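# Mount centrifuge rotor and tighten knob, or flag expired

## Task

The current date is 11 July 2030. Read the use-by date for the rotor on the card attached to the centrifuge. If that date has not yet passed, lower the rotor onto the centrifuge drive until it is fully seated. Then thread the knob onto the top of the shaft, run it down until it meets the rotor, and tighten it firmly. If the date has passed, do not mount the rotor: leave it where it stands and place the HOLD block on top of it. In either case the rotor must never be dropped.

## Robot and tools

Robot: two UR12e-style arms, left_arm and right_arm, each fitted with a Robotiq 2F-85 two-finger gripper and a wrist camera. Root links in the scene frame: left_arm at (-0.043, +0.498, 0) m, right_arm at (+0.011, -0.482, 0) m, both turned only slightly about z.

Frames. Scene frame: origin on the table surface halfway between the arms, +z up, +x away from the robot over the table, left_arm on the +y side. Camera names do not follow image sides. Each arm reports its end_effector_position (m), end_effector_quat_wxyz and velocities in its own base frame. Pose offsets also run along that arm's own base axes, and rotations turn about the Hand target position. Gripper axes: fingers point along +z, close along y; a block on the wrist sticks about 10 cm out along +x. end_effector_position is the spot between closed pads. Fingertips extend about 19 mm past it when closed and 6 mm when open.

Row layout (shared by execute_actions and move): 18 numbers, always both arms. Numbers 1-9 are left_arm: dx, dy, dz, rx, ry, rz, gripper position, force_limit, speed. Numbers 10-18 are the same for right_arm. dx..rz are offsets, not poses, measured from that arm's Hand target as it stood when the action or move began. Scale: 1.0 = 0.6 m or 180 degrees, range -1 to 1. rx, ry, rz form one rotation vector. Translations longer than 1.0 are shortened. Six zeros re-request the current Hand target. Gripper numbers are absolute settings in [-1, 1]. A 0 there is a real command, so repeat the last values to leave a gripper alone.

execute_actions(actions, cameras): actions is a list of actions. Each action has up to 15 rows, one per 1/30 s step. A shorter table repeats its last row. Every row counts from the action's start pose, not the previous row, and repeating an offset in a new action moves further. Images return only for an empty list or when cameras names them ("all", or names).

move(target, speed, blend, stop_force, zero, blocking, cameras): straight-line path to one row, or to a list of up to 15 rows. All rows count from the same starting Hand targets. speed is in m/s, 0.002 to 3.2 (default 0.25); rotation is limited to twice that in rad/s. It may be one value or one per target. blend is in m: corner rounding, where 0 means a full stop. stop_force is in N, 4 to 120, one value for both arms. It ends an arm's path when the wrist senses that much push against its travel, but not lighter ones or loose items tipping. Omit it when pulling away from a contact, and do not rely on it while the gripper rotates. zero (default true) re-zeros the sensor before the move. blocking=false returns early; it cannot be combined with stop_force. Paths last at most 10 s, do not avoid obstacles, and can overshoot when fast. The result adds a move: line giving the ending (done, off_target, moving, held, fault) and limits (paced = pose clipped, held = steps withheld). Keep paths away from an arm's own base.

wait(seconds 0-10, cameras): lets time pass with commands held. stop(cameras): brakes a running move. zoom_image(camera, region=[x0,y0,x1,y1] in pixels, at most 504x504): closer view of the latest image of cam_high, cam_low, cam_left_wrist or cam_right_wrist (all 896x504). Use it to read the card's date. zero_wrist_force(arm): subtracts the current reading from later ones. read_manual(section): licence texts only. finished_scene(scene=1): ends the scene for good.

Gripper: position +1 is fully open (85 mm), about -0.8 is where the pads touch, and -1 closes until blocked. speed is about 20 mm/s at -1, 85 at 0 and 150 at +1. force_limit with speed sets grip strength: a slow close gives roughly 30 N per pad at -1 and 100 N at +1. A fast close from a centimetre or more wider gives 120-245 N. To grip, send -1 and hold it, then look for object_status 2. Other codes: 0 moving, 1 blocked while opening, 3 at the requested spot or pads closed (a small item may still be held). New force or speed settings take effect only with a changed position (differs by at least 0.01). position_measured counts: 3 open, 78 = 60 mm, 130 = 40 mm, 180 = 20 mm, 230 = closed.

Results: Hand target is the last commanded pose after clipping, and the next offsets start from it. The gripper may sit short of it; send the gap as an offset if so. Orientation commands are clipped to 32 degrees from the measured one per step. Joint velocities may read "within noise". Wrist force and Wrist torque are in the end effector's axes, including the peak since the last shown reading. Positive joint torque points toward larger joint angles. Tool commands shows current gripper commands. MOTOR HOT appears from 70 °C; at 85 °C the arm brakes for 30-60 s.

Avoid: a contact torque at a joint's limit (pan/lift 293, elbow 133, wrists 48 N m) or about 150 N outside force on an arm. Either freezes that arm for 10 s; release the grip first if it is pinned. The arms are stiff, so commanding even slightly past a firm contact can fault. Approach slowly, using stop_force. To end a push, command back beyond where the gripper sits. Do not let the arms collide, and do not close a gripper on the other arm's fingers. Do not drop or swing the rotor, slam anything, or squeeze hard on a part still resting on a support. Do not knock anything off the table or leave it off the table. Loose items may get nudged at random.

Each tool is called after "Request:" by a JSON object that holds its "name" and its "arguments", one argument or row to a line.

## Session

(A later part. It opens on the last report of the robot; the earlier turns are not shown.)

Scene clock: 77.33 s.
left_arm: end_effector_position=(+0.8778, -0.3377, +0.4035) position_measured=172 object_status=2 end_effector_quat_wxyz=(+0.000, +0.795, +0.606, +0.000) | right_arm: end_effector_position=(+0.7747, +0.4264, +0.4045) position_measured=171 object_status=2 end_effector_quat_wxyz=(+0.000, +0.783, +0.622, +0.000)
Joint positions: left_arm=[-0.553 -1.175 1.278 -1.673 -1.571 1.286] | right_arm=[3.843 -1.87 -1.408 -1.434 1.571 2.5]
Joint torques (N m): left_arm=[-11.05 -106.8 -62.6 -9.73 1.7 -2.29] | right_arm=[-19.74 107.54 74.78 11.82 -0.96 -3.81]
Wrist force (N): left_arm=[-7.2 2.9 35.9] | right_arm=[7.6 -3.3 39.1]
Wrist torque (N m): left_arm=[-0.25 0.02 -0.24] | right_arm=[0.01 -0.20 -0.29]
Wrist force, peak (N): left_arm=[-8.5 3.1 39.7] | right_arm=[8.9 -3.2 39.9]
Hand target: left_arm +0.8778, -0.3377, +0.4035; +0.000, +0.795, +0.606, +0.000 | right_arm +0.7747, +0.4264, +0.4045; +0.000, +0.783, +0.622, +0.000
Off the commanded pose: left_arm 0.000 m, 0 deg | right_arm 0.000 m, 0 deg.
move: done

Now .06 more, then slower.

Request:
{"name": "move", "arguments": {
  "target": [0,-0.0004,-0.0833,0,0,0,-1,0.3,-1,0,0,-0.0835,0,0,0,-1,0.3,-1],
  "speed": 0.03,
  "stop_force": 25
}}

Request:
{"name": "move", "arguments": {
  "target": [0,-0.0004,-0.1,0,0,0,-1,0.3,-1,0,0,-0.1,0,0,0,-1,0.3,-1],
  "speed": 0.015,
  "stop_force": 20,
  "cameras": ["all"]
}}

Request:
{"name": "zoom_image", "arguments": {
  "camera": "cam_high",
  "region": [340, 180, 520, 350]
}}

Request:
{"name": "zoom_image", "arguments": {
  "camera": "cam_low",
  "region": [380, 110, 520, 250]
}}

Scene clock: 80.57 s.
left_arm: end_effector_position=(+0.8778, -0.3380, +0.3535) position_measured=172 object_status=2 end_effector_quat_wxyz=(+0.000, +0.795, +0.606, +0.000) | right_arm: end_effector_position=(+0.7747, +0.4264, +0.3544) position_measured=171 object_status=2 end_effector_quat_wxyz=(+0.000, +0.783, +0.622, +0.000)
Joint positions: left_arm=[-0.554 -1.163 1.349 -1.756 -1.571 1.286] | right_arm=[3.843 -1.885 -1.477 -1.35 1.571 2.5]
Joint torques (N m): left_arm=[-14.64 -107.21 -62.25 -9.83 2.68 -2.4] | right_arm=[-17.43 105.93 73.87 12.13 -0.4 -3.58]
Wrist force (N): left_arm=[-5.1 3.1 36.0] | right_arm=[6.0 -2.7 39.3]
Wrist torque (N m): left_arm=[-0.18 -0.03 -0.07] | right_arm=[0.05 -0.17 -0.31]
Wrist force, peak (N): left_arm=[-7.1 2.8 37.3] | right_arm=[7.9 -2.8 41.0]
Hand target: left_arm +0.8778, -0.3380, +0.3535; +0.000, +0.795, +0.606, +0.000 | right_arm +0.7747, +0.4264, +0.3544; +0.000, +0.783, +0.622, +0.000
Off the commanded pose: left_arm 0.000 m, 0 deg | right_arm 0.000 m, 0 deg.
move: done

Scene clock: 83.03 s.
left_arm: end_effector_position=(+0.8779, -0.3381, +0.3362) position_measured=172 object_status=2 end_effector_quat_wxyz=(+0.000, +0.795, +0.606, +0.000) | right_arm: end_effector_position=(+0.7748, +0.4264, +0.3370) position_measured=171 object_status=2 end_effector_quat_wxyz=(+0.000, +0.783, +0.622, +0.000)
Joint positions: left_arm=[-0.554 -1.157 1.372 -1.785 -1.571 1.286] | right_arm=[3.843 -1.892 -1.5 -1.321 1.571 2.5]
Joint torques (N m): left_arm=[-15.37 -126.16 -66.55 -1.4 -1.75 -1.93] | right_arm=[8.02 111.23 77.45 3.86 -0.33 -2.88]
Wrist force (N): left_arm=[-5.5 3.9 16.8] | right_arm=[4.4 -2.8 25.2]
Wrist torque (N m): left_arm=[-0.34 -0.03 -0.14] | right_arm=[-0.03 -0.17 -0.39]
Wrist force, peak (N): left_arm=[-5.6 2.7 36.3] | right_arm=[7.2 -2.7 39.4]
Hand target: left_arm +0.8779, -0.3381, +0.3362; +0.000, +0.795, +0.606, +0.000 (not the last commanded pose) | right_arm +0.7748, +0.4264, +0.3370; +0.000, +0.783, +0.622, +0.000 (not the last commanded pose)
Off the commanded pose: left_arm 0.043 m, 0 deg | right_arm 0.043 m, 0 deg.
move: contact (left_arm, right_arm)
camera_calibration:
cam_left_wrist: T_world_to_cam=[[0.959167, -0.282777, -0.00603246, -0.925526], [-0.261049, -0.893273, 0.365945, -0.177947], [-0.108869, -0.349428, -0.930617, 0.41573], [0, 0, 0, 1]] pos_world=[0.886541, -0.275405, 0.446421]
cam_right_wrist: T_world_to_cam=[[0.969836, -0.242326, 0.0263696, -0.654735], [-0.236219, -0.907637, 0.34698, 0.473443], [-0.0601483, -0.342743, -0.937502, 0.634873], [0, 0, 0, 1]] pos_world=[0.785009, 0.488654, 0.448184]

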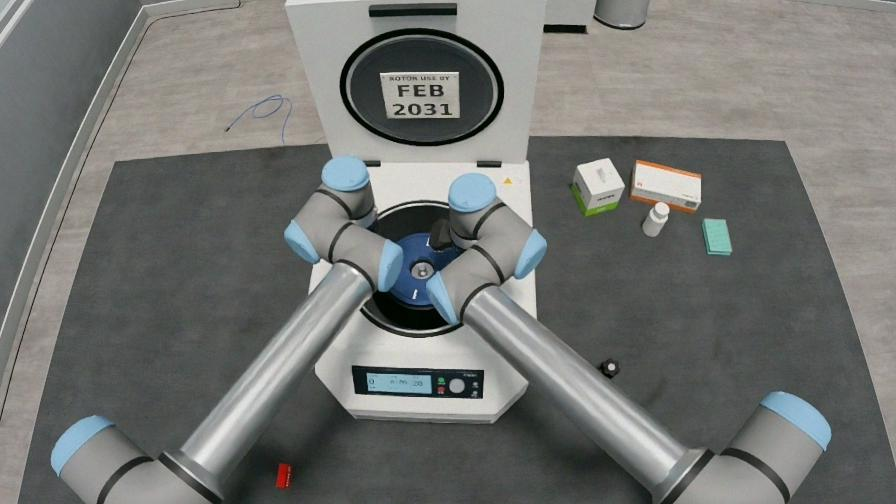

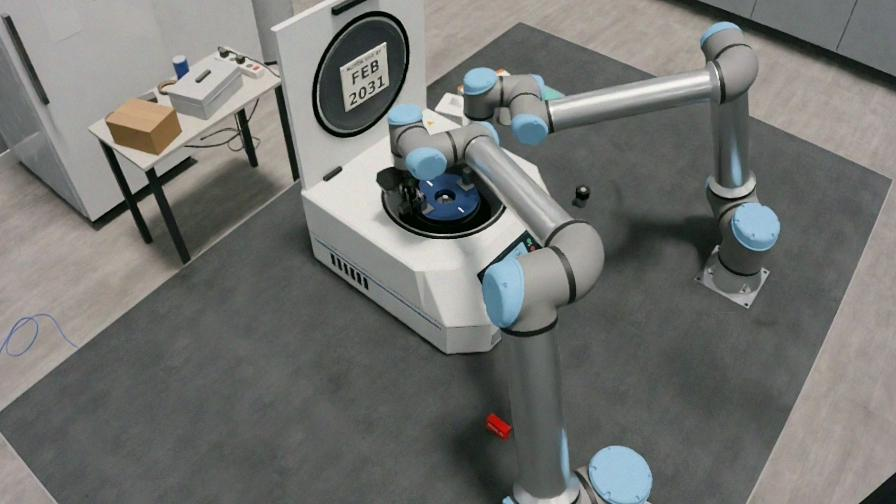

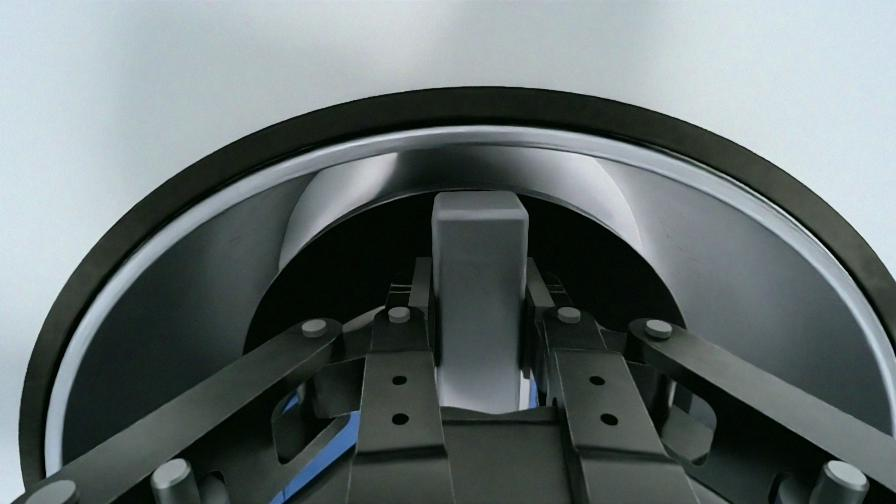

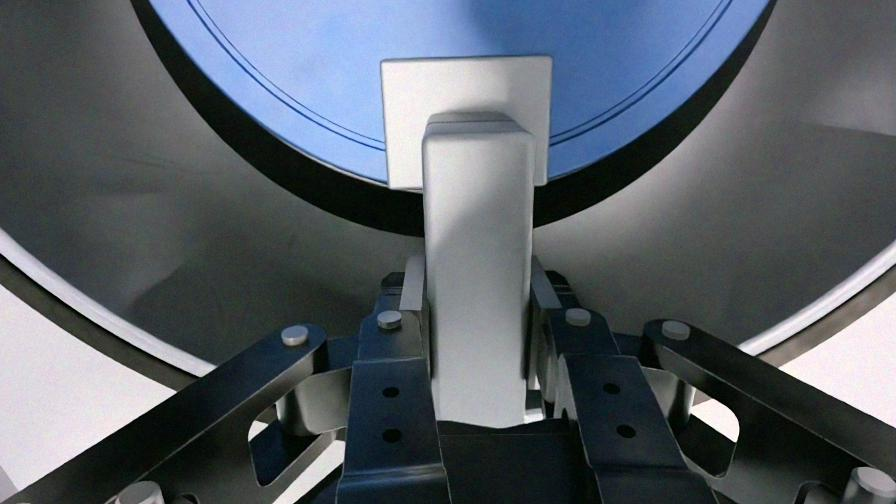

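Scaled by 2.800 from the camera's 896x504 image, which has a finer 1280x720 frame.

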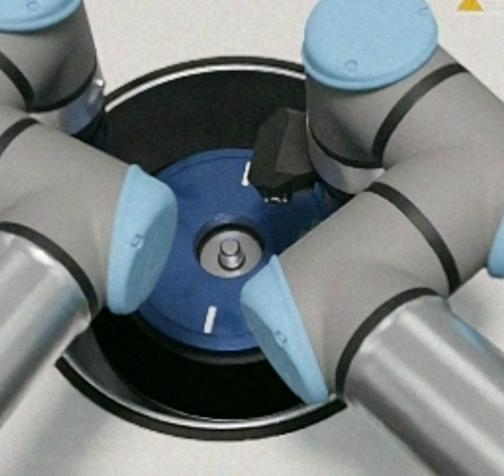

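Scaled by 3.600 from the camera's 896x504 image, which has a finer 1280x720 frame.

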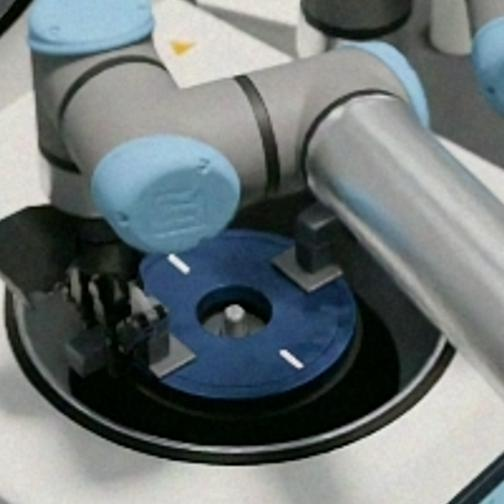

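Request:
{"name": "move", "arguments": {
  "target": [-0.011,0.0025,-0.001,0,0,0.0167,-1,0.3,-1,0.011,-0.002,-0.001,0,0,0.0167,-1,0.3,-1],
  "speed": 0.03
}}

Request:
{"name": "move", "arguments": {
  "target": [0.022,-0.004,0,0,0,-0.0333,-1,0.3,-1,-0.022,0.0032,0,0,0,-0.0333,-1,0.3,-1],
  "speed": 0.03
}}

Scene clock: 85.17 s.
left_arm: end_effector_position=(+0.8713, -0.3366, +0.3357) position_measured=172 object_status=2 end_effector_quat_wxyz=(+0.000, +0.779, +0.627, +0.000) | right_arm: end_effector_position=(+0.7814, +0.4252, +0.3365) position_measured=171 object_status=2 end_effector_quat_wxyz=(+0.000, +0.767, +0.642, +0.000)
Joint positions: left_arm=[-0.556 -1.168 1.388 -1.791 -1.571 1.231] | right_arm=[3.837 -1.9 -1.489 -1.323 1.571 2.442]
Joint torques (N m): left_arm=[-23.48 -100.1 -34.68 -5.58 -1.15 -1.56] | right_arm=[-6.6 70.18 66.82 4.82 -0.02 -3.59]
Wrist force (N): left_arm=[2.4 1.1 -9.8] | right_arm=[-11.6 -5.5 0.6]
Wrist torque (N m): left_arm=[-0.09 -0.19 -0.14] | right_arm=[0.12 -0.17 -0.41]
Wrist force, peak (N): left_arm=[-5.2 3.6 23.5] | right_arm=[2.7 -2.1 27.1]
Hand target: left_arm +0.8713, -0.3366, +0.3356; +0.000, +0.779, +0.627, +0.000 | right_arm +0.7814, +0.4252, +0.3364; +0.000, +0.767, +0.642, +0.000
Off the commanded pose: left_arm 0.000 m, 0 deg | right_arm 0.000 m, 0 deg.
move: done

Scene clock: 87.27 s.
left_arm: end_effector_position=(+0.8844, -0.3390, +0.3356) position_measured=172 object_status=2 end_effector_quat_wxyz=(+0.000, +0.811, +0.585, +0.000) | right_arm: end_effector_position=(+0.7682, +0.4272, +0.3364) position_measured=171 object_status=2 end_effector_quat_wxyz=(+0.000, +0.799, +0.601, +0.000)
Joint positions: left_arm=[-0.551 -1.146 1.357 -1.781 -1.571 1.34] | right_arm=[3.848 -1.883 -1.512 -1.317 1.571 2.558]
Joint torques (N m): left_arm=[58.57 -67.95 -48.65 2.87 8.98 2.78] | right_arm=[-15.69 109.95 39.85 2.11 -6.69 4.47]
Wrist force (N): left_arm=[-39.1 3.4 -7.8] | right_arm=[38.2 -4.0 10.0]
Wrist torque (N m): left_arm=[-0.20 0.11 -0.52] | right_arm=[0.06 -0.30 -0.57]
Wrist force, peak (N): left_arm=[-39.1 3.4 -7.8] | right_arm=[38.2 -4.0 10.0]
Hand target: left_arm +0.8845, -0.3390, +0.3356; +0.000, +0.811, +0.585, +0.000 | right_arm +0.7682, +0.4271, +0.3364; +0.000, +0.799, +0.601, +0.000
Off the commanded pose: left_arm 0.000 m, 0 deg | right_arm 0.000 m, 0 deg.
move: done

Request:
{"name": "move", "arguments": {
  "target": [0.0177,-0.0077,0.0007,0,0,-0.0278,-1,0.3,-1,-0.0178,0.0068,0.0007,0,0,-0.0278,-1,0.3,-1],
  "speed": 0.03
}}

Scene clock: 89.80 s.
left_arm: end_effector_position=(+0.8951, -0.3435, +0.3360) position_measured=172 object_status=2 end_effector_quat_wxyz=(+0.000, +0.836, +0.549, +0.000) | right_arm: end_effector_position=(+0.7575, +0.4312, +0.3368) position_measured=171 object_status=2 end_effector_quat_wxyz=(+0.000, +0.825, +0.566, +0.000)
Joint positions: left_arm=[-0.549 -1.127 1.328 -1.771 -1.571 1.429] | right_arm=[3.86 -1.871 -1.527 -1.313 1.571 2.657]
Joint torques (N m): left_arm=[29.23 -81.26 -60.87 -0.97 2.99 1.82] | right_arm=[4 114.53 57.69 8.83 -7.1 3.17]
Wrist force (N): left_arm=[-9.0 1.2 5.2] | right_arm=[11.2 -1.8 20.9]
Wrist torque (N m): left_arm=[-0.28 -0.05 -0.26] | right_arm=[0.26 -0.11 -0.43]
Wrist force, peak (N): left_arm=[-41.5 3.3 -6.7] | right_arm=[41.1 -3.8 10.6]
Hand target: left_arm +0.8951, -0.3436, +0.3360; +0.000, +0.836, +0.549, +0.000 | right_arm +0.7575, +0.4312, +0.3368; +0.000, +0.825, +0.566, +0.000
Off the commanded pose: left_arm 0.000 m, 0 deg | right_arm 0.000 m, 0 deg.
move: done

Request:
{"name": "move", "arguments": {
  "target": [
    [-0.0267,0.0088,0,0,0,0.0417,-1,0.3,-1,0.027,-0.0077,0,0,0,0.0417,-1,0.3,-1],
    [-0.0543,0.014,0,0,0,0.0833,-1,0.3,-1,0.0548,-0.0118,0,0,0,0.0833,-1,0.3,-1]
  ],
  "speed": 0.03,
  "blend": [0.003,0]
}}

Scene clock: 95.10 s.
left_arm: end_effector_position=(+0.8625, -0.3352, +0.3360) position_measured=172 object_status=2 end_effector_quat_wxyz=(+0.000, +0.757, +0.654, +0.000) | right_arm: end_effector_position=(+0.7903, +0.4241, +0.3368) position_measured=171 object_status=2 end_effector_quat_wxyz=(+0.000, +0.744, +0.668, +0.000)
Joint positions: left_arm=[-0.56 -1.183 1.408 -1.796 -1.571 1.157] | right_arm=[3.829 -1.912 -1.472 -1.328 1.571 2.365]
Joint torques (N m): left_arm=[-20.1 -113.54 -44.28 -8.37 -1.7 -2.54] | right_arm=[-9.03 84.56 78.62 7.15 2.79 -3.94]
Wrist force (N): left_arm=[-0.2 -3.6 5.5] | right_arm=[-11.5 -11.4 15.3]
Wrist torque (N m): left_arm=[-0.09 -0.11 -0.16] | right_arm=[-0.08 -0.01 -0.39]
Wrist force, peak (N): left_arm=[-14.7 1.9 3.5] | right_arm=[12.3 -0.8 24.3]
Hand target: left_arm +0.8625, -0.3352, +0.3360; +0.000, +0.757, +0.654, +0.000 | right_arm +0.7904, +0.4241, +0.3368; +0.000, +0.744, +0.669, +0.000
Off the commanded pose: left_arm 0.000 m, 0 deg | right_arm 0.000 m, 0 deg.
move: done

Request:
{"name": "move", "arguments": {
  "target": [0,0,-0.0003,0,0,0,-1,0.3,-1,0,0,-0.0008,0,0,0,-1,0.3,-1],
  "speed": 0.02
}}

Request:
{"name": "move", "arguments": {
  "target": [
    [0,0,0,0,0,0,-1,0.3,-1,0,0,0,0,0,0,1,0.3,-0.5],
    [0,0,0,0,0,0,-1,0.3,-1,0,0,0.3,0,0,0,1,0.3,-0.5]
  ],
  "speed": 0.15
}}

Scene clock: 96.80 s.
left_arm: end_effector_position=(+0.8625, -0.3352, +0.3359) position_measured=172 object_status=2 end_effector_quat_wxyz=(+0.000, +0.757, +0.654, +0.000) | right_arm: end_effector_position=(+0.7904, +0.4241, +0.3365) position_measured=171 object_status=2 end_effector_quat_wxyz=(+0.000, +0.744, +0.669, +0.000)
Joint positions: left_arm=[-0.56 -1.183 1.408 -1.796 -1.571 1.157] | right_arm=[3.829 -1.912 -1.472 -1.327 1.571 2.365]
Joint torques (N m): left_arm=[-8.88 -97.47 -40.4 -7.76 1.29 -2.11] | right_arm=[-4.57 74.55 54.51 13.91 1.73 -3.67]
Wrist force (N): left_arm=[-2.1 -4.2 -1.1] | right_arm=[-17.1 -13.2 -2.3]
Wrist torque (N m): left_arm=[0.07 -0.01 -0.24] | right_arm=[0.10 -0.04 -0.50]
Wrist force, peak (N): left_arm=[-0.8 -3.7 6.0] | right_arm=[-11.4 -11.3 16.1]
Hand target: left_arm +0.8625, -0.3352, +0.3359; +0.000, +0.757, +0.654, +0.000 | right_arm +0.7904, +0.4241, +0.3364; +0.000, +0.744, +0.669, +0.000
Off the commanded pose: left_arm 0.000 m, 0 deg | right_arm 0.000 m, 0 deg.
move: done

Scene clock: 100.03 s.
left_arm: end_effector_position=(+0.8625, -0.3352, +0.3359) position_measured=172 object_status=2 end_effector_quat_wxyz=(+0.000, +0.757, +0.654, +0.000) | right_arm: end_effector_position=(+0.7904, +0.4241, +0.5163) position_measured=3 object_status=3 end_effector_quat_wxyz=(+0.000, +0.744, +0.669, +0.000)
Joint positions: left_arm=[-0.56 -1.182 1.408 -1.796 -1.571 1.157] | right_arm=[3.829 -1.885 -1.192 -1.635 1.571 2.365]
Joint torques (N m): left_arm=[9.89 -70.09 -37.85 0.16 1.22 -1.66] | right_arm=[-4.98 69.78 62.16 1.64 0.47 -0.19]
Wrist force (N): left_arm=[-7.4 -1.5 -4.8] | right_arm=[-1.1 -1.1 0.0]
Wrist torque (N m): left_arm=[-0.18 -0.03 0.12] | right_arm=[-0.33 -0.05 0.40]
Wrist force, peak (N): left_arm=[-8.5 -1.8 -4.0] | right_arm=[-17.4 -13.1 -3.0]
Hand target: left_arm +0.8625, -0.3352, +0.3359; +0.000, +0.757, +0.654, +0.000 | right_arm +0.7904, +0.4241, +0.5164; +0.000, +0.744, +0.669, +0.000
Off the commanded pose: left_arm 0.000 m, 0 deg | right_arm 0.000 m, 0 deg.
move: done

Request:
{"name": "move", "arguments": {
  "target": [
    [-0.0257,0.0015,0,0,0,0.0382,-1,0.3,-1,-0.08,-0.21,-0.06,0,0,0,1,0.3,-0.5],
    [-0.0513,0,0,0,0,0.0763,-1,0.3,-1,-0.16,-0.41,-0.12,0,0,0,1,0.3,-0.5],
    [-0.0767,-0.0043,0,0,0,0.1145,-1,0.3,-1,-0.233,-0.62,-0.19,0,0,0,1,0.3,-0.5]
  ],
  "speed": 0.1,
  "blend": [0.003,0.003,0],
  "cameras": ["cam_high","cam_low","cam_right_wrist"]
}}

Request:
{"name": "zoom_image", "arguments": {
  "camera": "cam_high",
  "region": [340, 180, 520, 350]
}}

Scene clock: 105.83 s.
left_arm: end_effector_position=(+0.8165, -0.3378, +0.3358) position_measured=172 object_status=2 end_effector_quat_wxyz=(+0.000, +0.628, +0.778, +0.000) | right_arm: end_effector_position=(+0.6506, +0.0522, +0.4024) position_measured=3 object_status=3 end_effector_quat_wxyz=(+0.000, +0.744, +0.669, +0.000)
Joint positions: left_arm=[-0.59 -1.25 1.502 -1.823 -1.571 0.767] | right_arm=[3.491 -1.485 -1.841 -1.386 1.571 2.027]
Joint torques (N m): left_arm=[-31.71 -86.99 -37.94 -10.19 -2.84 -2.92] | right_arm=[-10.68 57.17 47.6 8.53 0.57 -4.64]
Wrist force (N): left_arm=[18.5 -5.3 -12.9] | right_arm=[-1.0 -0.8 0.1]
Wrist torque (N m): left_arm=[0.27 -0.11 0.63] | right_arm=[-0.30 -0.06 0.41]
Wrist force, peak (N): left_arm=[24.8 -4.6 -17.0] | right_arm=[-1.6 -1.4 -0.4]
Hand target: left_arm +0.8165, -0.3378, +0.3359; +0.000, +0.628, +0.778, +0.000 | right_arm +0.6506, +0.0521, +0.4024; +0.000, +0.744, +0.669, +0.000
Off the commanded pose: left_arm 0.000 m, 0 deg | right_arm 0.000 m, 0 deg.
move: done
camera_calibration:
cam_right_wrist: T_world_to_cam=[[0.992149, -0.122244, 0.0263808, -0.647556], [-0.123769, -0.929613, 0.347132, 0.009794], [-0.0179107, -0.347672, -0.937445, 0.533152], [0, 0, 0, 1]] pos_world=[0.653233, 0.115307, 0.513484]
Images, in order (width x height): cam_high 896x504, cam_low 896x504, cam_right_wrist 896x504.

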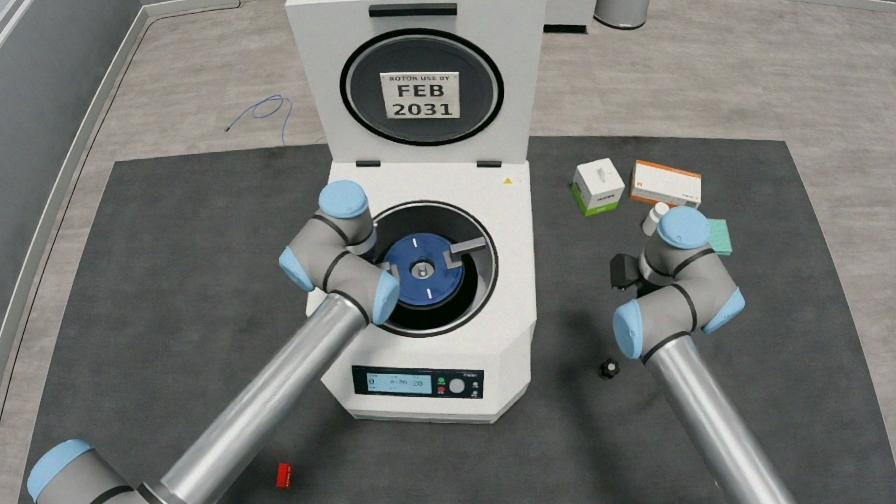

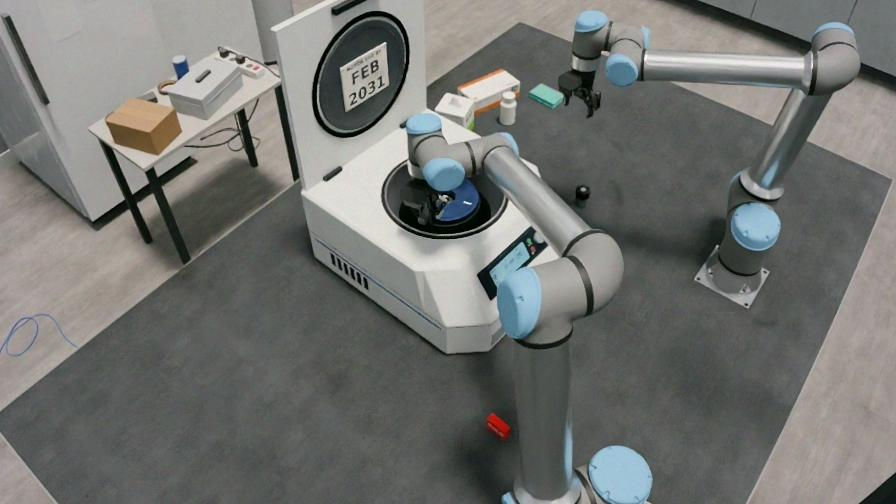

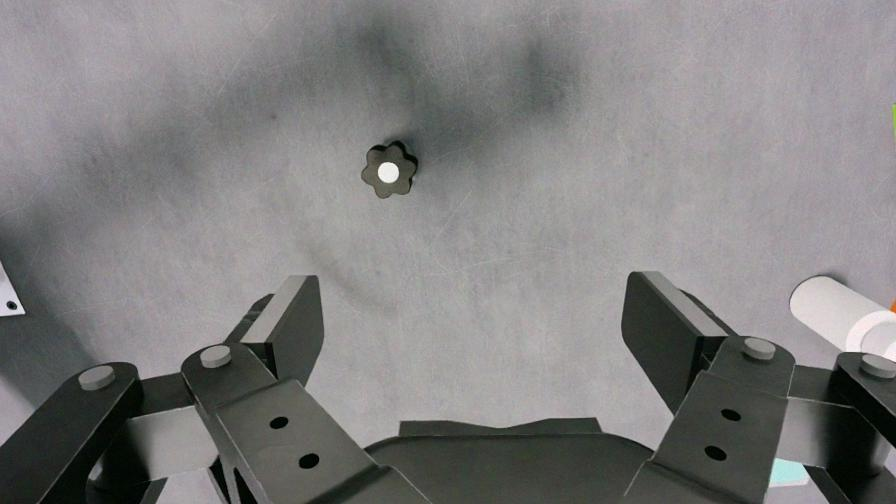

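Scaled by 2.800 from the camera's 896x504 image, which has a finer 1280x720 frame.

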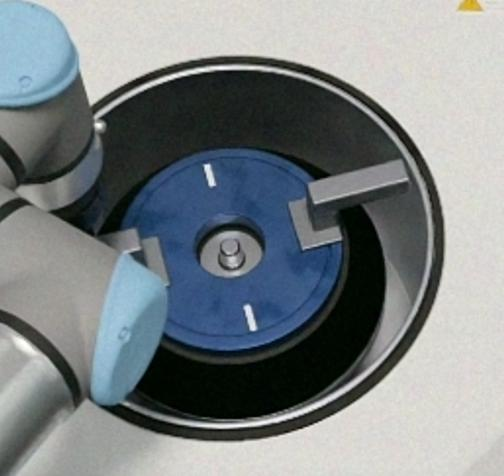

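Request:
{"name": "move", "arguments": {
  "target": [
    [-0.0252,-0.0063,0.0005,0,0,0.0382,-1,0.3,-1,0,0,0,0,0,0,1,0.3,-0.5],
    [-0.049,-0.0163,0.0005,0,0,0.0763,-1,0.3,-1,0,0,0,0,0,0,1,0.3,-0.5],
    [-0.0715,-0.0293,0.0005,0,0,0.1145,-1,0.3,-1,0,0,0,0,0,0,1,0.3,-0.5]
  ],
  "speed": 0.06,
  "blend": [0.003,0.003,0]
}}

Scene clock: 110.23 s.
left_arm: end_effector_position=(+0.7736, -0.3553, +0.3362) position_measured=172 object_status=2 end_effector_quat_wxyz=(+0.000, +0.478, +0.878, +0.000) | right_arm: end_effector_position=(+0.6506, +0.0521, +0.4024) position_measured=3 object_status=3 end_effector_quat_wxyz=(+0.000, +0.744, +0.669, +0.000)
Joint positions: left_arm=[-0.636 -1.303 1.571 -1.839 -1.571 0.361] | right_arm=[3.491 -1.485 -1.841 -1.386 1.571 2.027]
Joint torques (N m): left_arm=[-8.26 -118.38 -47.82 -6.08 6.25 -2.65] | right_arm=[-11.62 57.89 47.15 8.53 3.06 -4.67]
Wrist force (N): left_arm=[-16.2 -7.0 21.9] | right_arm=[-1.0 -0.7 -0.1]
Wrist torque (N m): left_arm=[0.34 0.09 0.85] | right_arm=[-0.29 -0.06 0.42]
Wrist force, peak (N): left_arm=[-16.2 -7.0 21.9] | right_arm=[-1.6 -0.9 -0.4]
Hand target: left_arm +0.7736, -0.3553, +0.3362; +0.000, +0.478, +0.878, +0.000 | right_arm +0.6506, +0.0521, +0.4024; +0.000, +0.744, +0.669, +0.000
Off the commanded pose: left_arm 0.000 m, 0 deg | right_arm 0.000 m, 0 deg.
move: done

Request:
{"name": "move", "arguments": {
  "target": [
    [-0.02,-0.0163,-0.0005,0,0,0.0382,-1,0.3,-1,0,0,0,0,0,0,1,0.3,-0.5],
    [-0.0387,-0.0345,-0.0005,0,0,0.0763,-1,0.3,-1,0,0,0,0,0,0,1,0.3,-0.5],
    [-0.055,-0.0547,-0.0005,0,0,0.1145,-1,0.3,-1,0,0,0,0,0,0,1,0.3,-0.5]
  ],
  "speed": 0.06,
  "blend": [0.003,0.003,0],
  "cameras": ["cam_high"]
}}

Request:
{"name": "zoom_image", "arguments": {
  "camera": "cam_high",
  "region": [340, 180, 520, 350]
}}

Scene clock: 114.43 s.
left_arm: end_effector_position=(+0.7406, -0.3882, +0.3359) position_measured=172 object_status=2 end_effector_quat_wxyz=(+0.000, +0.314, +0.950, +0.000) | right_arm: end_effector_position=(+0.6506, +0.0521, +0.4024) position_measured=3 object_status=3 end_effector_quat_wxyz=(+0.000, +0.744, +0.669, +0.000)
Joint positions: left_arm=[-0.692 -1.327 1.603 -1.847 -1.571 -0.054] | right_arm=[3.491 -1.485 -1.841 -1.386 1.571 2.027]
Joint torques (N m): left_arm=[-16.66 -70.47 -41.45 -14.46 5.98 -4.48] | right_arm=[-10.04 57.87 46.96 8.16 2.98 -4.74]
Wrist force (N): left_arm=[37.7 -11.2 -20.6] | right_arm=[-1.2 -0.9 -0.4]
Wrist torque (N m): left_arm=[0.62 -0.17 1.36] | right_arm=[-0.32 -0.03 0.42]
Wrist force, peak (N): left_arm=[46.4 -11.1 -23.9] | right_arm=[-1.5 -0.8 -0.2]
Hand target: left_arm +0.7406, -0.3882, +0.3359; +0.000, +0.314, +0.950, +0.000 | right_arm +0.6506, +0.0521, +0.4024; +0.000, +0.744, +0.669, +0.000
Off the commanded pose: left_arm 0.000 m, 0 deg | right_arm 0.000 m, 0 deg.
move: done
Images, in order (width x height): cam_high 896x504.

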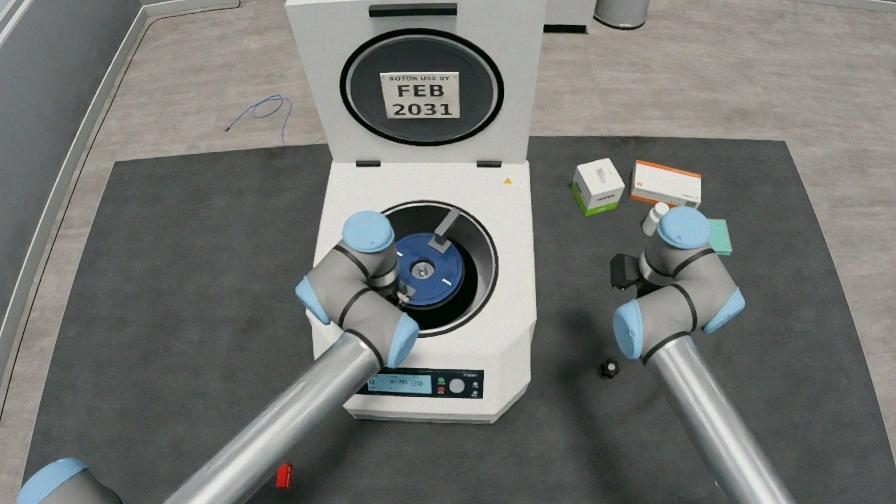

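Scaled by 2.800 from the camera's 896x504 image, which has a finer 1280x720 frame.

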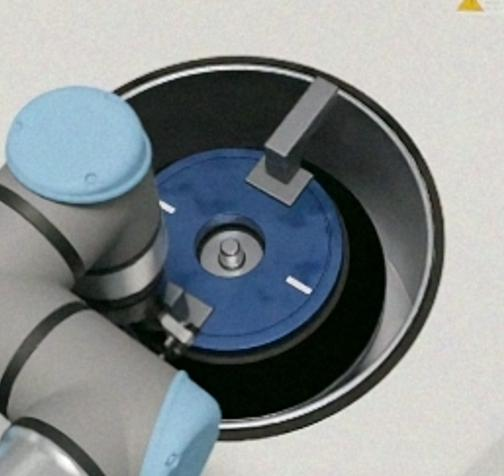

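Request:
{"name": "move", "arguments": {
  "target": [
    [-0.0153,-0.0213,0.0004,0,0,0.0383,-1,0.3,-1,0,0,0,0,0,0,1,0.3,-0.5],
    [-0.0265,-0.0448,0.0004,0,0,0.0761,-1,0.3,-1,0,0,0,0,0,0,1,0.3,-0.5]
  ],
  "speed": 0.06,
  "blend": [0.003,0]
}}

Scene clock: 117.43 s.
left_arm: end_effector_position=(+0.7247, -0.4150, +0.3361) position_measured=172 object_status=2 end_effector_quat_wxyz=(+0.000, +0.198, +0.980, +0.000) | right_arm: end_effector_position=(+0.6506, +0.0521, +0.4024) position_measured=3 object_status=3 end_effector_quat_wxyz=(+0.000, +0.744, +0.669, +0.000)
Joint positions: left_arm=[-0.73 -1.329 1.605 -1.847 -1.571 -0.331] | right_arm=[3.491 -1.485 -1.841 -1.386 1.571 2.027]
Joint torques (N m): left_arm=[-17.51 -77.47 -68.36 -1.18 4.46 -2.45] | right_arm=[-10.61 58.09 46.88 8.39 2.94 -4.61]
Wrist force (N): left_arm=[-9.0 -7.1 23.4] | right_arm=[-1.4 -0.6 -0.7]
Wrist torque (N m): left_arm=[0.74 0.17 0.85] | right_arm=[-0.26 0.01 0.41]
Wrist force, peak (N): left_arm=[37.6 -11.0 -20.5] | right_arm=[-1.3 -1.2 0.0]
Hand target: left_arm +0.7247, -0.4150, +0.3361; +0.000, +0.198, +0.980, +0.000 | right_arm +0.6506, +0.0521, +0.4024; +0.000, +0.744, +0.669, +0.000
Off the commanded pose: left_arm 0.000 m, 0 deg | right_arm 0.000 m, 0 deg.
move: done

Request:
{"name": "move", "arguments": {
  "target": [-0.0057,-0.0178,-0.0012,0,0,0.0278,-1,0.3,-1,0,0,0,0,0,0,1,0.3,-0.5],
  "speed": 0.04
}}

Request:
{"name": "move", "arguments": {
  "target": [-0.0026,-0.0093,0,0,0,0.0139,-1,0.3,-1,0,0,0,0,0,0,1,0.3,-0.5],
  "speed": 0.04
}}

Request:
{"name": "move", "arguments": {
  "target": [-0.0019,-0.0094,0,0,0,0.0139,-1,0.3,-1,0,0,0,0,0,0,1,0.3,-0.5],
  "speed": 0.04,
  "cameras": ["cam_high"]
}}

Request:
{"name": "zoom_image", "arguments": {
  "camera": "cam_high",
  "region": [340, 180, 520, 350]
}}

Scene clock: 119.77 s.
left_arm: end_effector_position=(+0.7213, -0.4257, +0.3354) position_measured=172 object_status=2 end_effector_quat_wxyz=(+0.000, +0.155, +0.988, +0.000) | right_arm: end_effector_position=(+0.6506, +0.0521, +0.4024) position_measured=3 object_status=3 end_effector_quat_wxyz=(+0.000, +0.744, +0.669, +0.000)
Joint positions: left_arm=[-0.743 -1.325 1.6 -1.847 -1.571 -0.431] | right_arm=[3.491 -1.485 -1.841 -1.386 1.571 2.027]
Joint torques (N m): left_arm=[-8.47 -20.63 -47.98 -10.06 6.91 -3.74] | right_arm=[-11.58 57.65 47.9 8.56 2.98 -4.63]
Wrist force (N): left_arm=[37.8 -7.9 -34.4] | right_arm=[-0.8 -0.8 -0.2]
Wrist torque (N m): left_arm=[0.78 -0.10 0.99] | right_arm=[-0.31 -0.10 0.41]
Wrist force, peak (N): left_arm=[37.8 -7.9 -34.4] | right_arm=[-1.5 -0.7 -0.6]
Hand target: left_arm +0.7213, -0.4257, +0.3354; +0.000, +0.155, +0.988, +0.000 | right_arm +0.6506, +0.0521, +0.4024; +0.000, +0.744, +0.669, +0.000
Off the commanded pose: left_arm 0.000 m, 0 deg | right_arm 0.000 m, 0 deg.
move: done

Scene clock: 120.70 s.
left_arm: end_effector_position=(+0.7197, -0.4313, +0.3354) position_measured=172 object_status=2 end_effector_quat_wxyz=(+0.000, +0.134, +0.991, +0.000) | right_arm: end_effector_position=(+0.6506, +0.0521, +0.4024) position_measured=3 object_status=3 end_effector_quat_wxyz=(+0.000, +0.744, +0.669, +0.000)
Joint positions: left_arm=[-0.749 -1.322 1.597 -1.847 -1.571 -0.481] | right_arm=[3.491 -1.485 -1.841 -1.386 1.571 2.027]
Joint torques (N m): left_arm=[-7.21 -18.55 -46.05 -5.26 8.37 -2.65] | right_arm=[-11.2 59.34 47.54 8.55 2.89 -4.56]
Wrist force (N): left_arm=[40.2 -7.3 -37.7] | right_arm=[-1.4 -1.0 -0.3]
Wrist torque (N m): left_arm=[0.72 -0.08 0.82] | right_arm=[-0.33 -0.01 0.41]
Wrist force, peak (N): left_arm=[43.9 -7.5 -37.6] | right_arm=[-1.8 -0.5 -0.7]
Hand target: left_arm +0.7197, -0.4313, +0.3354; +0.000, +0.133, +0.991, +0.000 | right_arm +0.6506, +0.0521, +0.4024; +0.000, +0.744, +0.669, +0.000
Off the commanded pose: left_arm 0.000 m, 0 deg | right_arm 0.000 m, 0 deg.
move: done

Scene clock: 121.63 s.
left_arm: end_effector_position=(+0.7185, -0.4369, +0.3354) position_measured=172 object_status=2 end_effector_quat_wxyz=(+0.000, +0.112, +0.994, +0.000) | right_arm: end_effector_position=(+0.6506, +0.0521, +0.4024) position_measured=3 object_status=3 end_effector_quat_wxyz=(+0.000, +0.744, +0.669, +0.000)
Joint positions: left_arm=[-0.755 -1.319 1.593 -1.846 -1.571 -0.531] | right_arm=[3.491 -1.485 -1.841 -1.386 1.571 2.027]
Joint torques (N m): left_arm=[-2.33 -10.92 -46.5 -7.7 9.34 -2.76] | right_arm=[-10.59 58.8 47.79 8.43 3.34 -4.7]
Wrist force (N): left_arm=[54.7 -7.1 -45.0] | right_arm=[-1.1 0.0 -0.5]
Wrist torque (N m): left_arm=[0.61 -0.16 0.78] | right_arm=[-0.17 -0.05 0.41]
Wrist force, peak (N): left_arm=[54.9 -7.1 -45.3] | right_arm=[-1.5 -0.8 -0.3]
Hand target: left_arm +0.7186, -0.4369, +0.3354; +0.000, +0.112, +0.994, +0.000 | right_arm +0.6506, +0.0521, +0.4024; +0.000, +0.744, +0.669, +0.000
Off the commanded pose: left_arm 0.000 m, 0 deg | right_arm 0.000 m, 0 deg.
move: done
Images, in order (width x height): cam_high 896x504.

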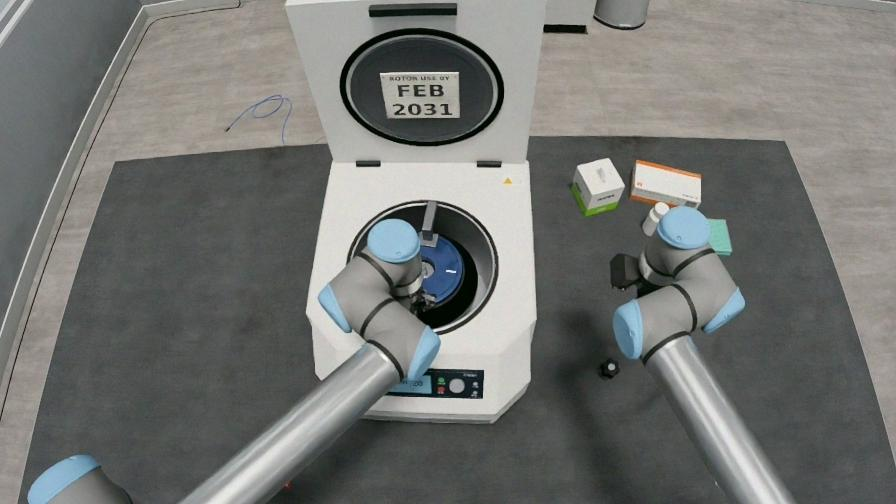

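Scaled by 2.800 from the camera's 896x504 image, which has a finer 1280x720 frame.

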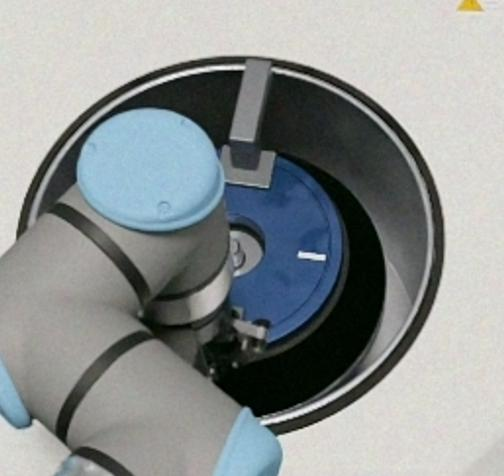

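Request:
{"name": "move", "arguments": {
  "target": [-0.0022,0.0005,0.0017,0,0,0,-1,0.3,-1,0,0,0,0,0,0,1,0.3,-0.5],
  "speed": 0.04
}}

Request:
{"name": "move", "arguments": {
  "target": [0.0011,0.0075,0,0,0,-0.0111,-1,0.3,-1,0,0,0,0,0,0,1,0.3,-0.5],
  "speed": 0.02
}}

Scene clock: 123.07 s.
left_arm: end_effector_position=(+0.7173, -0.4366, +0.3361) position_measured=172 object_status=2 end_effector_quat_wxyz=(+0.000, +0.112, +0.994, +0.000) | right_arm: end_effector_position=(+0.6506, +0.0521, +0.4024) position_measured=3 object_status=3 end_effector_quat_wxyz=(+0.000, +0.744, +0.669, +0.000)
Joint positions: left_arm=[-0.756 -1.321 1.595 -1.845 -1.571 -0.532] | right_arm=[3.491 -1.485 -1.841 -1.386 1.571 2.027]
Joint torques (N m): left_arm=[-21.66 -118.3 -45.4 2.61 -1.71 -3.41] | right_arm=[-10.62 58.28 47.56 8.67 2.77 -4.41]
Wrist force (N): left_arm=[-21.6 -8.5 24.0] | right_arm=[-1.2 -0.4 -0.3]
Wrist torque (N m): left_arm=[0.92 0.28 1.02] | right_arm=[-0.23 -0.03 0.41]
Wrist force, peak (N): left_arm=[55.7 -7.2 -46.1] | right_arm=[-1.4 -0.9 0.0]
Hand target: left_arm +0.7172, -0.4366, +0.3364; +0.000, +0.112, +0.994, +0.000 | right_arm +0.6506, +0.0521, +0.4024; +0.000, +0.744, +0.669, +0.000
Off the commanded pose: left_arm 0.000 m, 0 deg | right_arm 0.000 m, 0 deg.
move: done

Scene clock: 124.27 s.
left_arm: end_effector_position=(+0.7179, -0.4321, +0.3364) position_measured=172 object_status=2 end_effector_quat_wxyz=(+0.000, +0.129, +0.992, +0.000) | right_arm: end_effector_position=(+0.6506, +0.0521, +0.4024) position_measured=3 object_status=3 end_effector_quat_wxyz=(+0.000, +0.744, +0.669, +0.000)
Joint positions: left_arm=[-0.751 -1.324 1.598 -1.845 -1.571 -0.492] | right_arm=[3.491 -1.485 -1.841 -1.386 1.571 2.027]
Joint torques (N m): left_arm=[10.62 -148.32 -52.23 0.86 -5.49 0.48] | right_arm=[-11.19 57.11 47.53 8.32 2.68 -4.5]
Wrist force (N): left_arm=[-54.4 -7.1 53.3] | right_arm=[-1.0 -0.4 -0.2]
Wrist torque (N m): left_arm=[0.57 0.47 0.48] | right_arm=[-0.23 -0.06 0.42]
Wrist force, peak (N): left_arm=[-54.4 -7.1 53.3] | right_arm=[-1.4 -0.9 -0.2]
Hand target: left_arm +0.7179, -0.4321, +0.3364; +0.000, +0.129, +0.992, +0.000 | right_arm +0.6506, +0.0521, +0.4024; +0.000, +0.744, +0.669, +0.000
Off the commanded pose: left_arm 0.000 m, 0 deg | right_arm 0.000 m, 0 deg.
move: done

Request:
{"name": "move", "arguments": {
  "target": [0.0012,-0.0003,-0.0033,0,0,0,-1,0.3,-1,0,0,0,0,0,0,1,0.3,-0.5],
  "speed": 0.02
}}

Scene clock: 125.27 s.
left_arm: end_effector_position=(+0.7185, -0.4324, +0.3350) position_measured=172 object_status=2 end_effector_quat_wxyz=(+0.000, +0.129, +0.992, +0.000) end_effector_velocity=(+0.002, -0.002, -0.001) end_effector_angular_velocity=(-0.003, -0.003, -0.001) | right_arm: end_effector_position=(+0.6506, +0.0521, +0.4024) position_measured=3 object_status=3 end_effector_quat_wxyz=(+0.000, +0.744, +0.669, +0.000)
Joint positions: left_arm=[-0.751 -1.323 1.599 -1.848 -1.571 -0.492] | right_arm=[3.491 -1.485 -1.841 -1.386 1.571 2.027]
Joint velocities: left_arm=[0 0.003 0 -0.008 0 0] | right_arm=[within noise]
Joint torques (N m): left_arm=[25.84 -0.17 -17.38 -7.57 5.58 1.68] | right_arm=[-10.8 57.44 47.93 8.45 2.6 -4.26]
Wrist force (N): left_arm=[40.8 -3.2 -60.4] | right_arm=[-1.4 -0.5 -0.4]
Wrist torque (N m): left_arm=[0.27 -0.15 -0.06] | right_arm=[-0.24 0.00 0.42]
Wrist force, peak (N): left_arm=[-55.7 -7.0 54.4] | right_arm=[-1.2 -1.2 -0.4]
Hand target: left_arm +0.7186, -0.4323, +0.3344; +0.000, +0.129, +0.992, +0.000 | right_arm +0.6506, +0.0521, +0.4024; +0.000, +0.744, +0.669, +0.000
Off the commanded pose: left_arm 0.001 m, 0 deg | right_arm 0.000 m, 0 deg.
move: done

Request:
{"name": "move", "arguments": {
  "target": [-0.0011,0.0002,0.0019,0,0,0,-1,0.3,-1,0,0,0,0,0,0,1,0.3,-0.5],
  "speed": 0.02
}}

Request:
{"name": "move", "arguments": {
  "target": [0,0,0,0,0,0,-0.1,0.3,-1,0,0,0,0,0,0,1,0.3,-0.5],
  "speed": 0.02,
  "cameras": ["cam_left_wrist","cam_high"]
}}

Request:
{"name": "zoom_image", "arguments": {
  "camera": "cam_high",
  "region": [340, 180, 520, 350]
}}

Scene clock: 126.60 s.
left_arm: end_effector_position=(+0.7181, -0.4320, +0.3352) position_measured=172 object_status=2 end_effector_quat_wxyz=(+0.000, +0.129, +0.992, +0.000) | right_arm: end_effector_position=(+0.6506, +0.0521, +0.4024) position_measured=3 object_status=3 end_effector_quat_wxyz=(+0.000, +0.744, +0.669, +0.000)
Joint positions: left_arm=[-0.751 -1.324 1.599 -1.847 -1.571 -0.492] | right_arm=[3.491 -1.485 -1.841 -1.386 1.571 2.027]
Joint torques (N m): left_arm=[-19.29 -64.9 -19.12 3.8 2.47 -3.03] | right_arm=[-11.18 58.23 48.13 8.16 2.68 -4.63]
Wrist force (N): left_arm=[-1.2 -6.2 -33.2] | right_arm=[-0.8 -0.8 -0.3]
Wrist torque (N m): left_arm=[0.41 0.00 0.49] | right_arm=[-0.30 -0.09 0.41]
Wrist force, peak (N): left_arm=[53.2 -3.4 -94.2] | right_arm=[-1.7 -0.8 -0.2]
Hand target: left_arm +0.7180, -0.4322, +0.3356; +0.000, +0.129, +0.992, +0.000 | right_arm +0.6506, +0.0521, +0.4024; +0.000, +0.744, +0.669, +0.000
Off the commanded pose: left_arm 0.000 m, 0 deg | right_arm 0.000 m, 0 deg.
move: done

Scene clock: 127.43 s.
left_arm: end_effector_position=(+0.7180, -0.4322, +0.3355) position_measured=141 object_status=0 end_effector_quat_wxyz=(+0.000, +0.129, +0.992, +0.000) | right_arm: end_effector_position=(+0.6506, +0.0521, +0.4024) position_measured=3 object_status=3 end_effector_quat_wxyz=(+0.000, +0.744, +0.669, +0.000)
Joint positions: left_arm=[-0.751 -1.324 1.599 -1.847 -1.571 -0.492] | right_arm=[3.491 -1.485 -1.841 -1.386 1.571 2.027]
Joint torques (N m): left_arm=[-19.73 -92.8 -57.92 -7.14 -2.63 -0.29] | right_arm=[-10.59 57.41 47.72 8.44 2.99 -4.36]
Wrist force (N): left_arm=[-0.1 -2.3 -1.1] | right_arm=[-0.7 -0.7 -0.2]
Wrist torque (N m): left_arm=[-0.30 0.22 -0.08] | right_arm=[-0.27 -0.11 0.41]
Wrist force, peak (N): left_arm=[-2.6 -6.0 -31.0] | right_arm=[-1.6 -0.8 -0.8]
Hand target: left_arm +0.7180, -0.4322, +0.3356; +0.000, +0.129, +0.992, +0.000 | right_arm +0.6506, +0.0521, +0.4024; +0.000, +0.744, +0.669, +0.000
Off the commanded pose: left_arm 0.000 m, 0 deg | right_arm 0.000 m, 0 deg.
move: done
camera_calibration:
cam_left_wrist: T_world_to_cam=[[0.273704, 0.961795, -0.00597949, 0.23126], [0.895702, -0.252621, 0.365925, -0.857211], [0.350435, -0.105511, -0.930625, 0.140403], [0, 0, 0, 1]] pos_world=[0.655307, -0.424159, 0.445721]
Images, in order (width x height): cam_high 896x504, cam_left_wrist 896x504.

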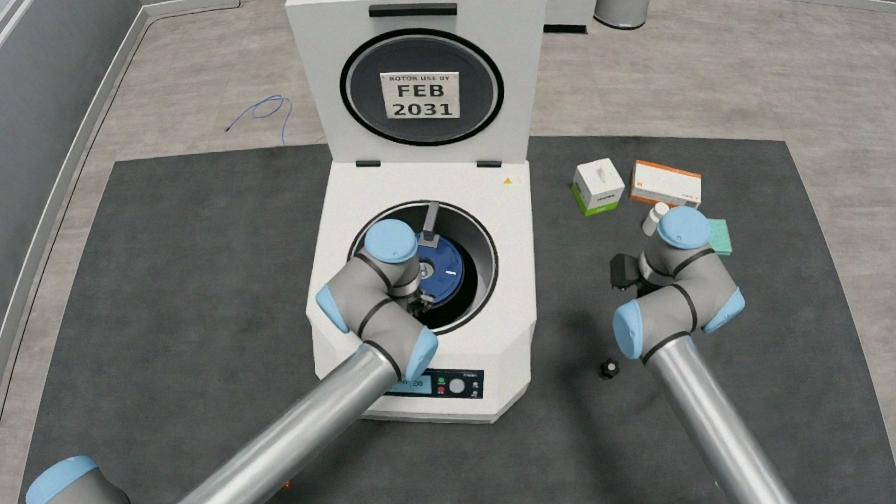

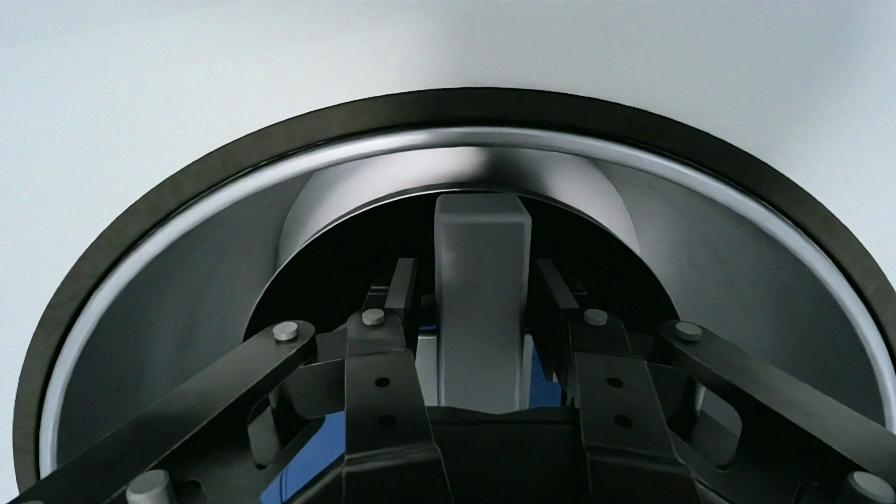

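Scaled by 2.800 from the camera's 896x504 image, which has a finer 1280x720 frame.

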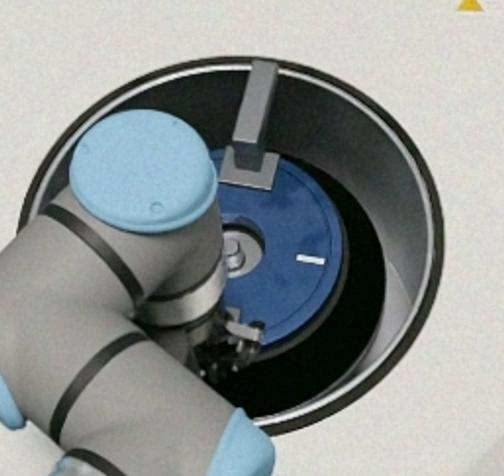

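Request:
{"name": "move", "arguments": {
  "target": [0.006,0.0225,0,0,0,0,-0.1,0.3,-1,0,0,0,0,0,0,1,0.3,-0.5],
  "speed": 0.01,
  "stop_force": 20,
  "cameras": ["cam_left_wrist"]
}}

Scene clock: 130.40 s.
left_arm: end_effector_position=(+0.7216, -0.4187, +0.3356) position_measured=141 object_status=3 end_effector_quat_wxyz=(+0.000, +0.129, +0.992, +0.000) | right_arm: end_effector_position=(+0.6506, +0.0521, +0.4024) position_measured=3 object_status=3 end_effector_quat_wxyz=(+0.000, +0.744, +0.669, +0.000)
Joint positions: left_arm=[-0.736 -1.33 1.607 -1.848 -1.571 -0.477] | right_arm=[3.491 -1.485 -1.841 -1.386 1.571 2.027]
Joint torques (N m): left_arm=[19.99 -92.64 -39.09 -7.21 -0.33 1.71] | right_arm=[-10.61 58.65 48.22 8.35 2.57 -4.46]
Wrist force (N): left_arm=[-0.3 -2.6 -0.7] | right_arm=[-1.6 -1.1 -0.2]
Wrist torque (N m): left_arm=[-0.36 0.25 -0.28] | right_arm=[-0.35 0.03 0.42]
Wrist force, peak (N): left_arm=[0.8 -3.1 -1.2] | right_arm=[-1.6 -1.1 -0.2]
Hand target: left_arm +0.7216, -0.4187, +0.3356; +0.000, +0.129, +0.992, +0.000 | right_arm +0.6506, +0.0521, +0.4024; +0.000, +0.744, +0.669, +0.000
Off the commanded pose: left_arm 0.000 m, 0 deg | right_arm 0.000 m, 0 deg.
move: done
camera_calibration:
cam_left_wrist: T_world_to_cam=[[0.273727, 0.961789, -0.00597033, 0.217295], [0.895695, -0.252645, 0.365925, -0.856941], [0.350434, -0.105511, -0.930625, 0.140601], [0, 0, 0, 1]] pos_world=[0.658807, -0.410659, 0.445721]
Images, in order (width x height): cam_left_wrist 896x504.

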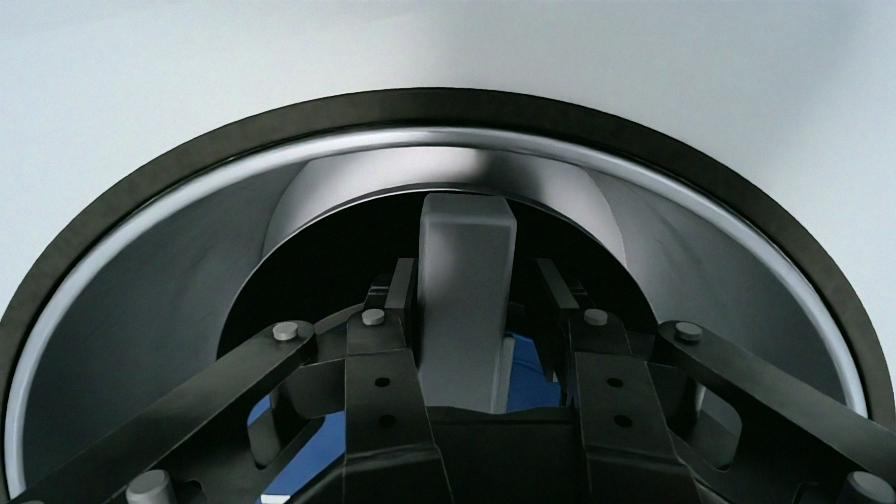

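Request:
{"name": "move", "arguments": {
  "target": [-0.0127,-0.0472,0,0,0,0,-0.1,0.3,-1,0,0,0,0,0,0,1,0.3,-0.5],
  "speed": 0.01,
  "stop_force": 20,
  "cameras": ["cam_left_wrist","cam_high"]
}}

Request:
{"name": "zoom_image", "arguments": {
  "camera": "cam_high",
  "region": [340, 180, 520, 350]
}}

Scene clock: 134.60 s.
left_arm: end_effector_position=(+0.7139, -0.4470, +0.3356) position_measured=141 object_status=3 end_effector_quat_wxyz=(+0.000, +0.129, +0.992, +0.000) | right_arm: end_effector_position=(+0.6506, +0.0521, +0.4024) position_measured=3 object_status=3 end_effector_quat_wxyz=(+0.000, +0.744, +0.669, +0.000)
Joint positions: left_arm=[-0.768 -1.317 1.59 -1.845 -1.571 -0.509] | right_arm=[3.491 -1.485 -1.841 -1.386 1.571 2.027]
Joint torques (N m): left_arm=[-22.23 -56.54 -57.36 -1.33 1.18 -2.36] | right_arm=[-10.76 57.02 47.75 8.4 2.64 -4.39]
Wrist force (N): left_arm=[0.1 -1.5 -0.9] | right_arm=[-1.1 -0.6 0.0]
Wrist torque (N m): left_arm=[-0.22 0.18 0.02] | right_arm=[-0.26 -0.05 0.41]
Wrist force, peak (N): left_arm=[-0.2 -2.6 -1.0] | right_arm=[-1.5 -0.8 -0.4]
Hand target: left_arm +0.7139, -0.4470, +0.3356; +0.000, +0.129, +0.992, +0.000 | right_arm +0.6506, +0.0521, +0.4024; +0.000, +0.744, +0.669, +0.000
Off the commanded pose: left_arm 0.000 m, 0 deg | right_arm 0.000 m, 0 deg.
move: done
camera_calibration:
cam_left_wrist: T_world_to_cam=[[0.273727, 0.961789, -0.00597033, 0.246594], [0.895695, -0.252645, 0.365925, -0.857284], [0.350434, -0.105511, -0.930625, 0.140278], [0, 0, 0, 1]] pos_world=[0.651207, -0.438959, 0.445721]
Images, in order (width x height): cam_high 896x504, cam_left_wrist 896x504.

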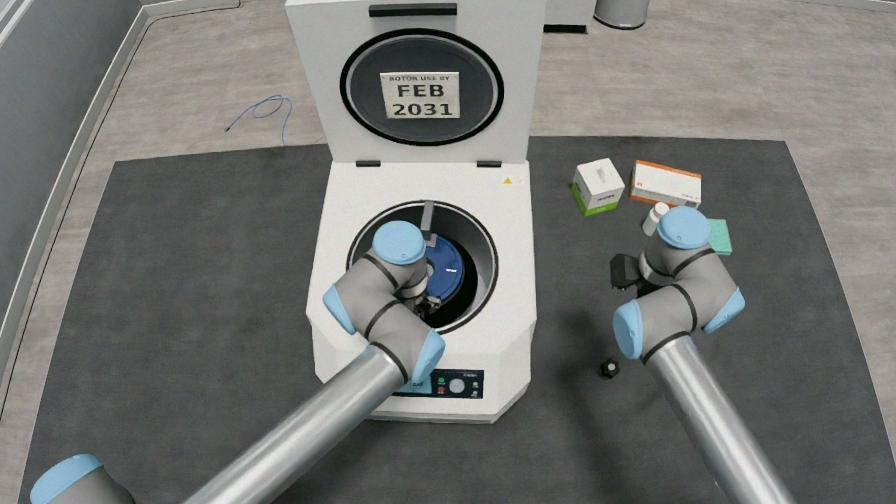

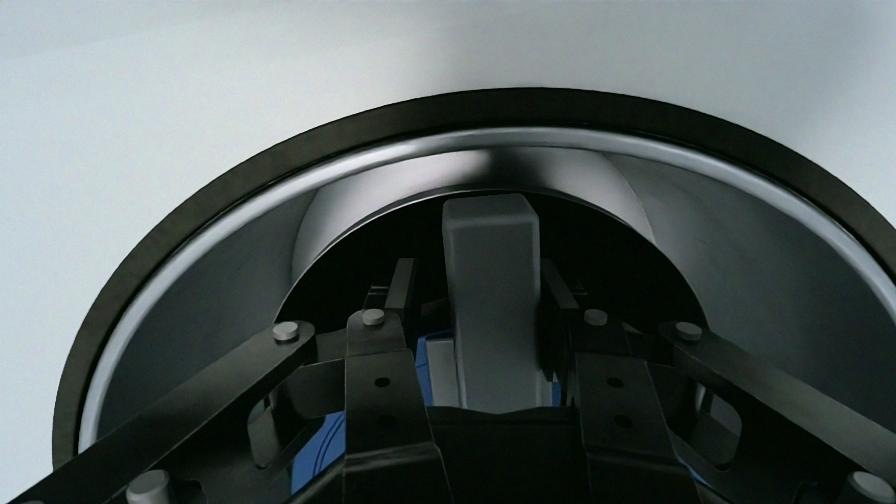

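Scaled by 2.800 from the camera's 896x504 image, which has a finer 1280x720 frame.

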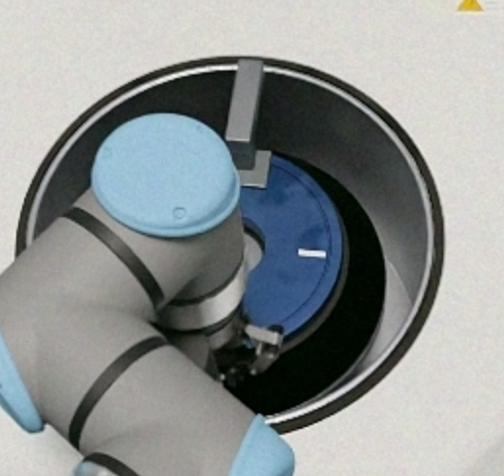

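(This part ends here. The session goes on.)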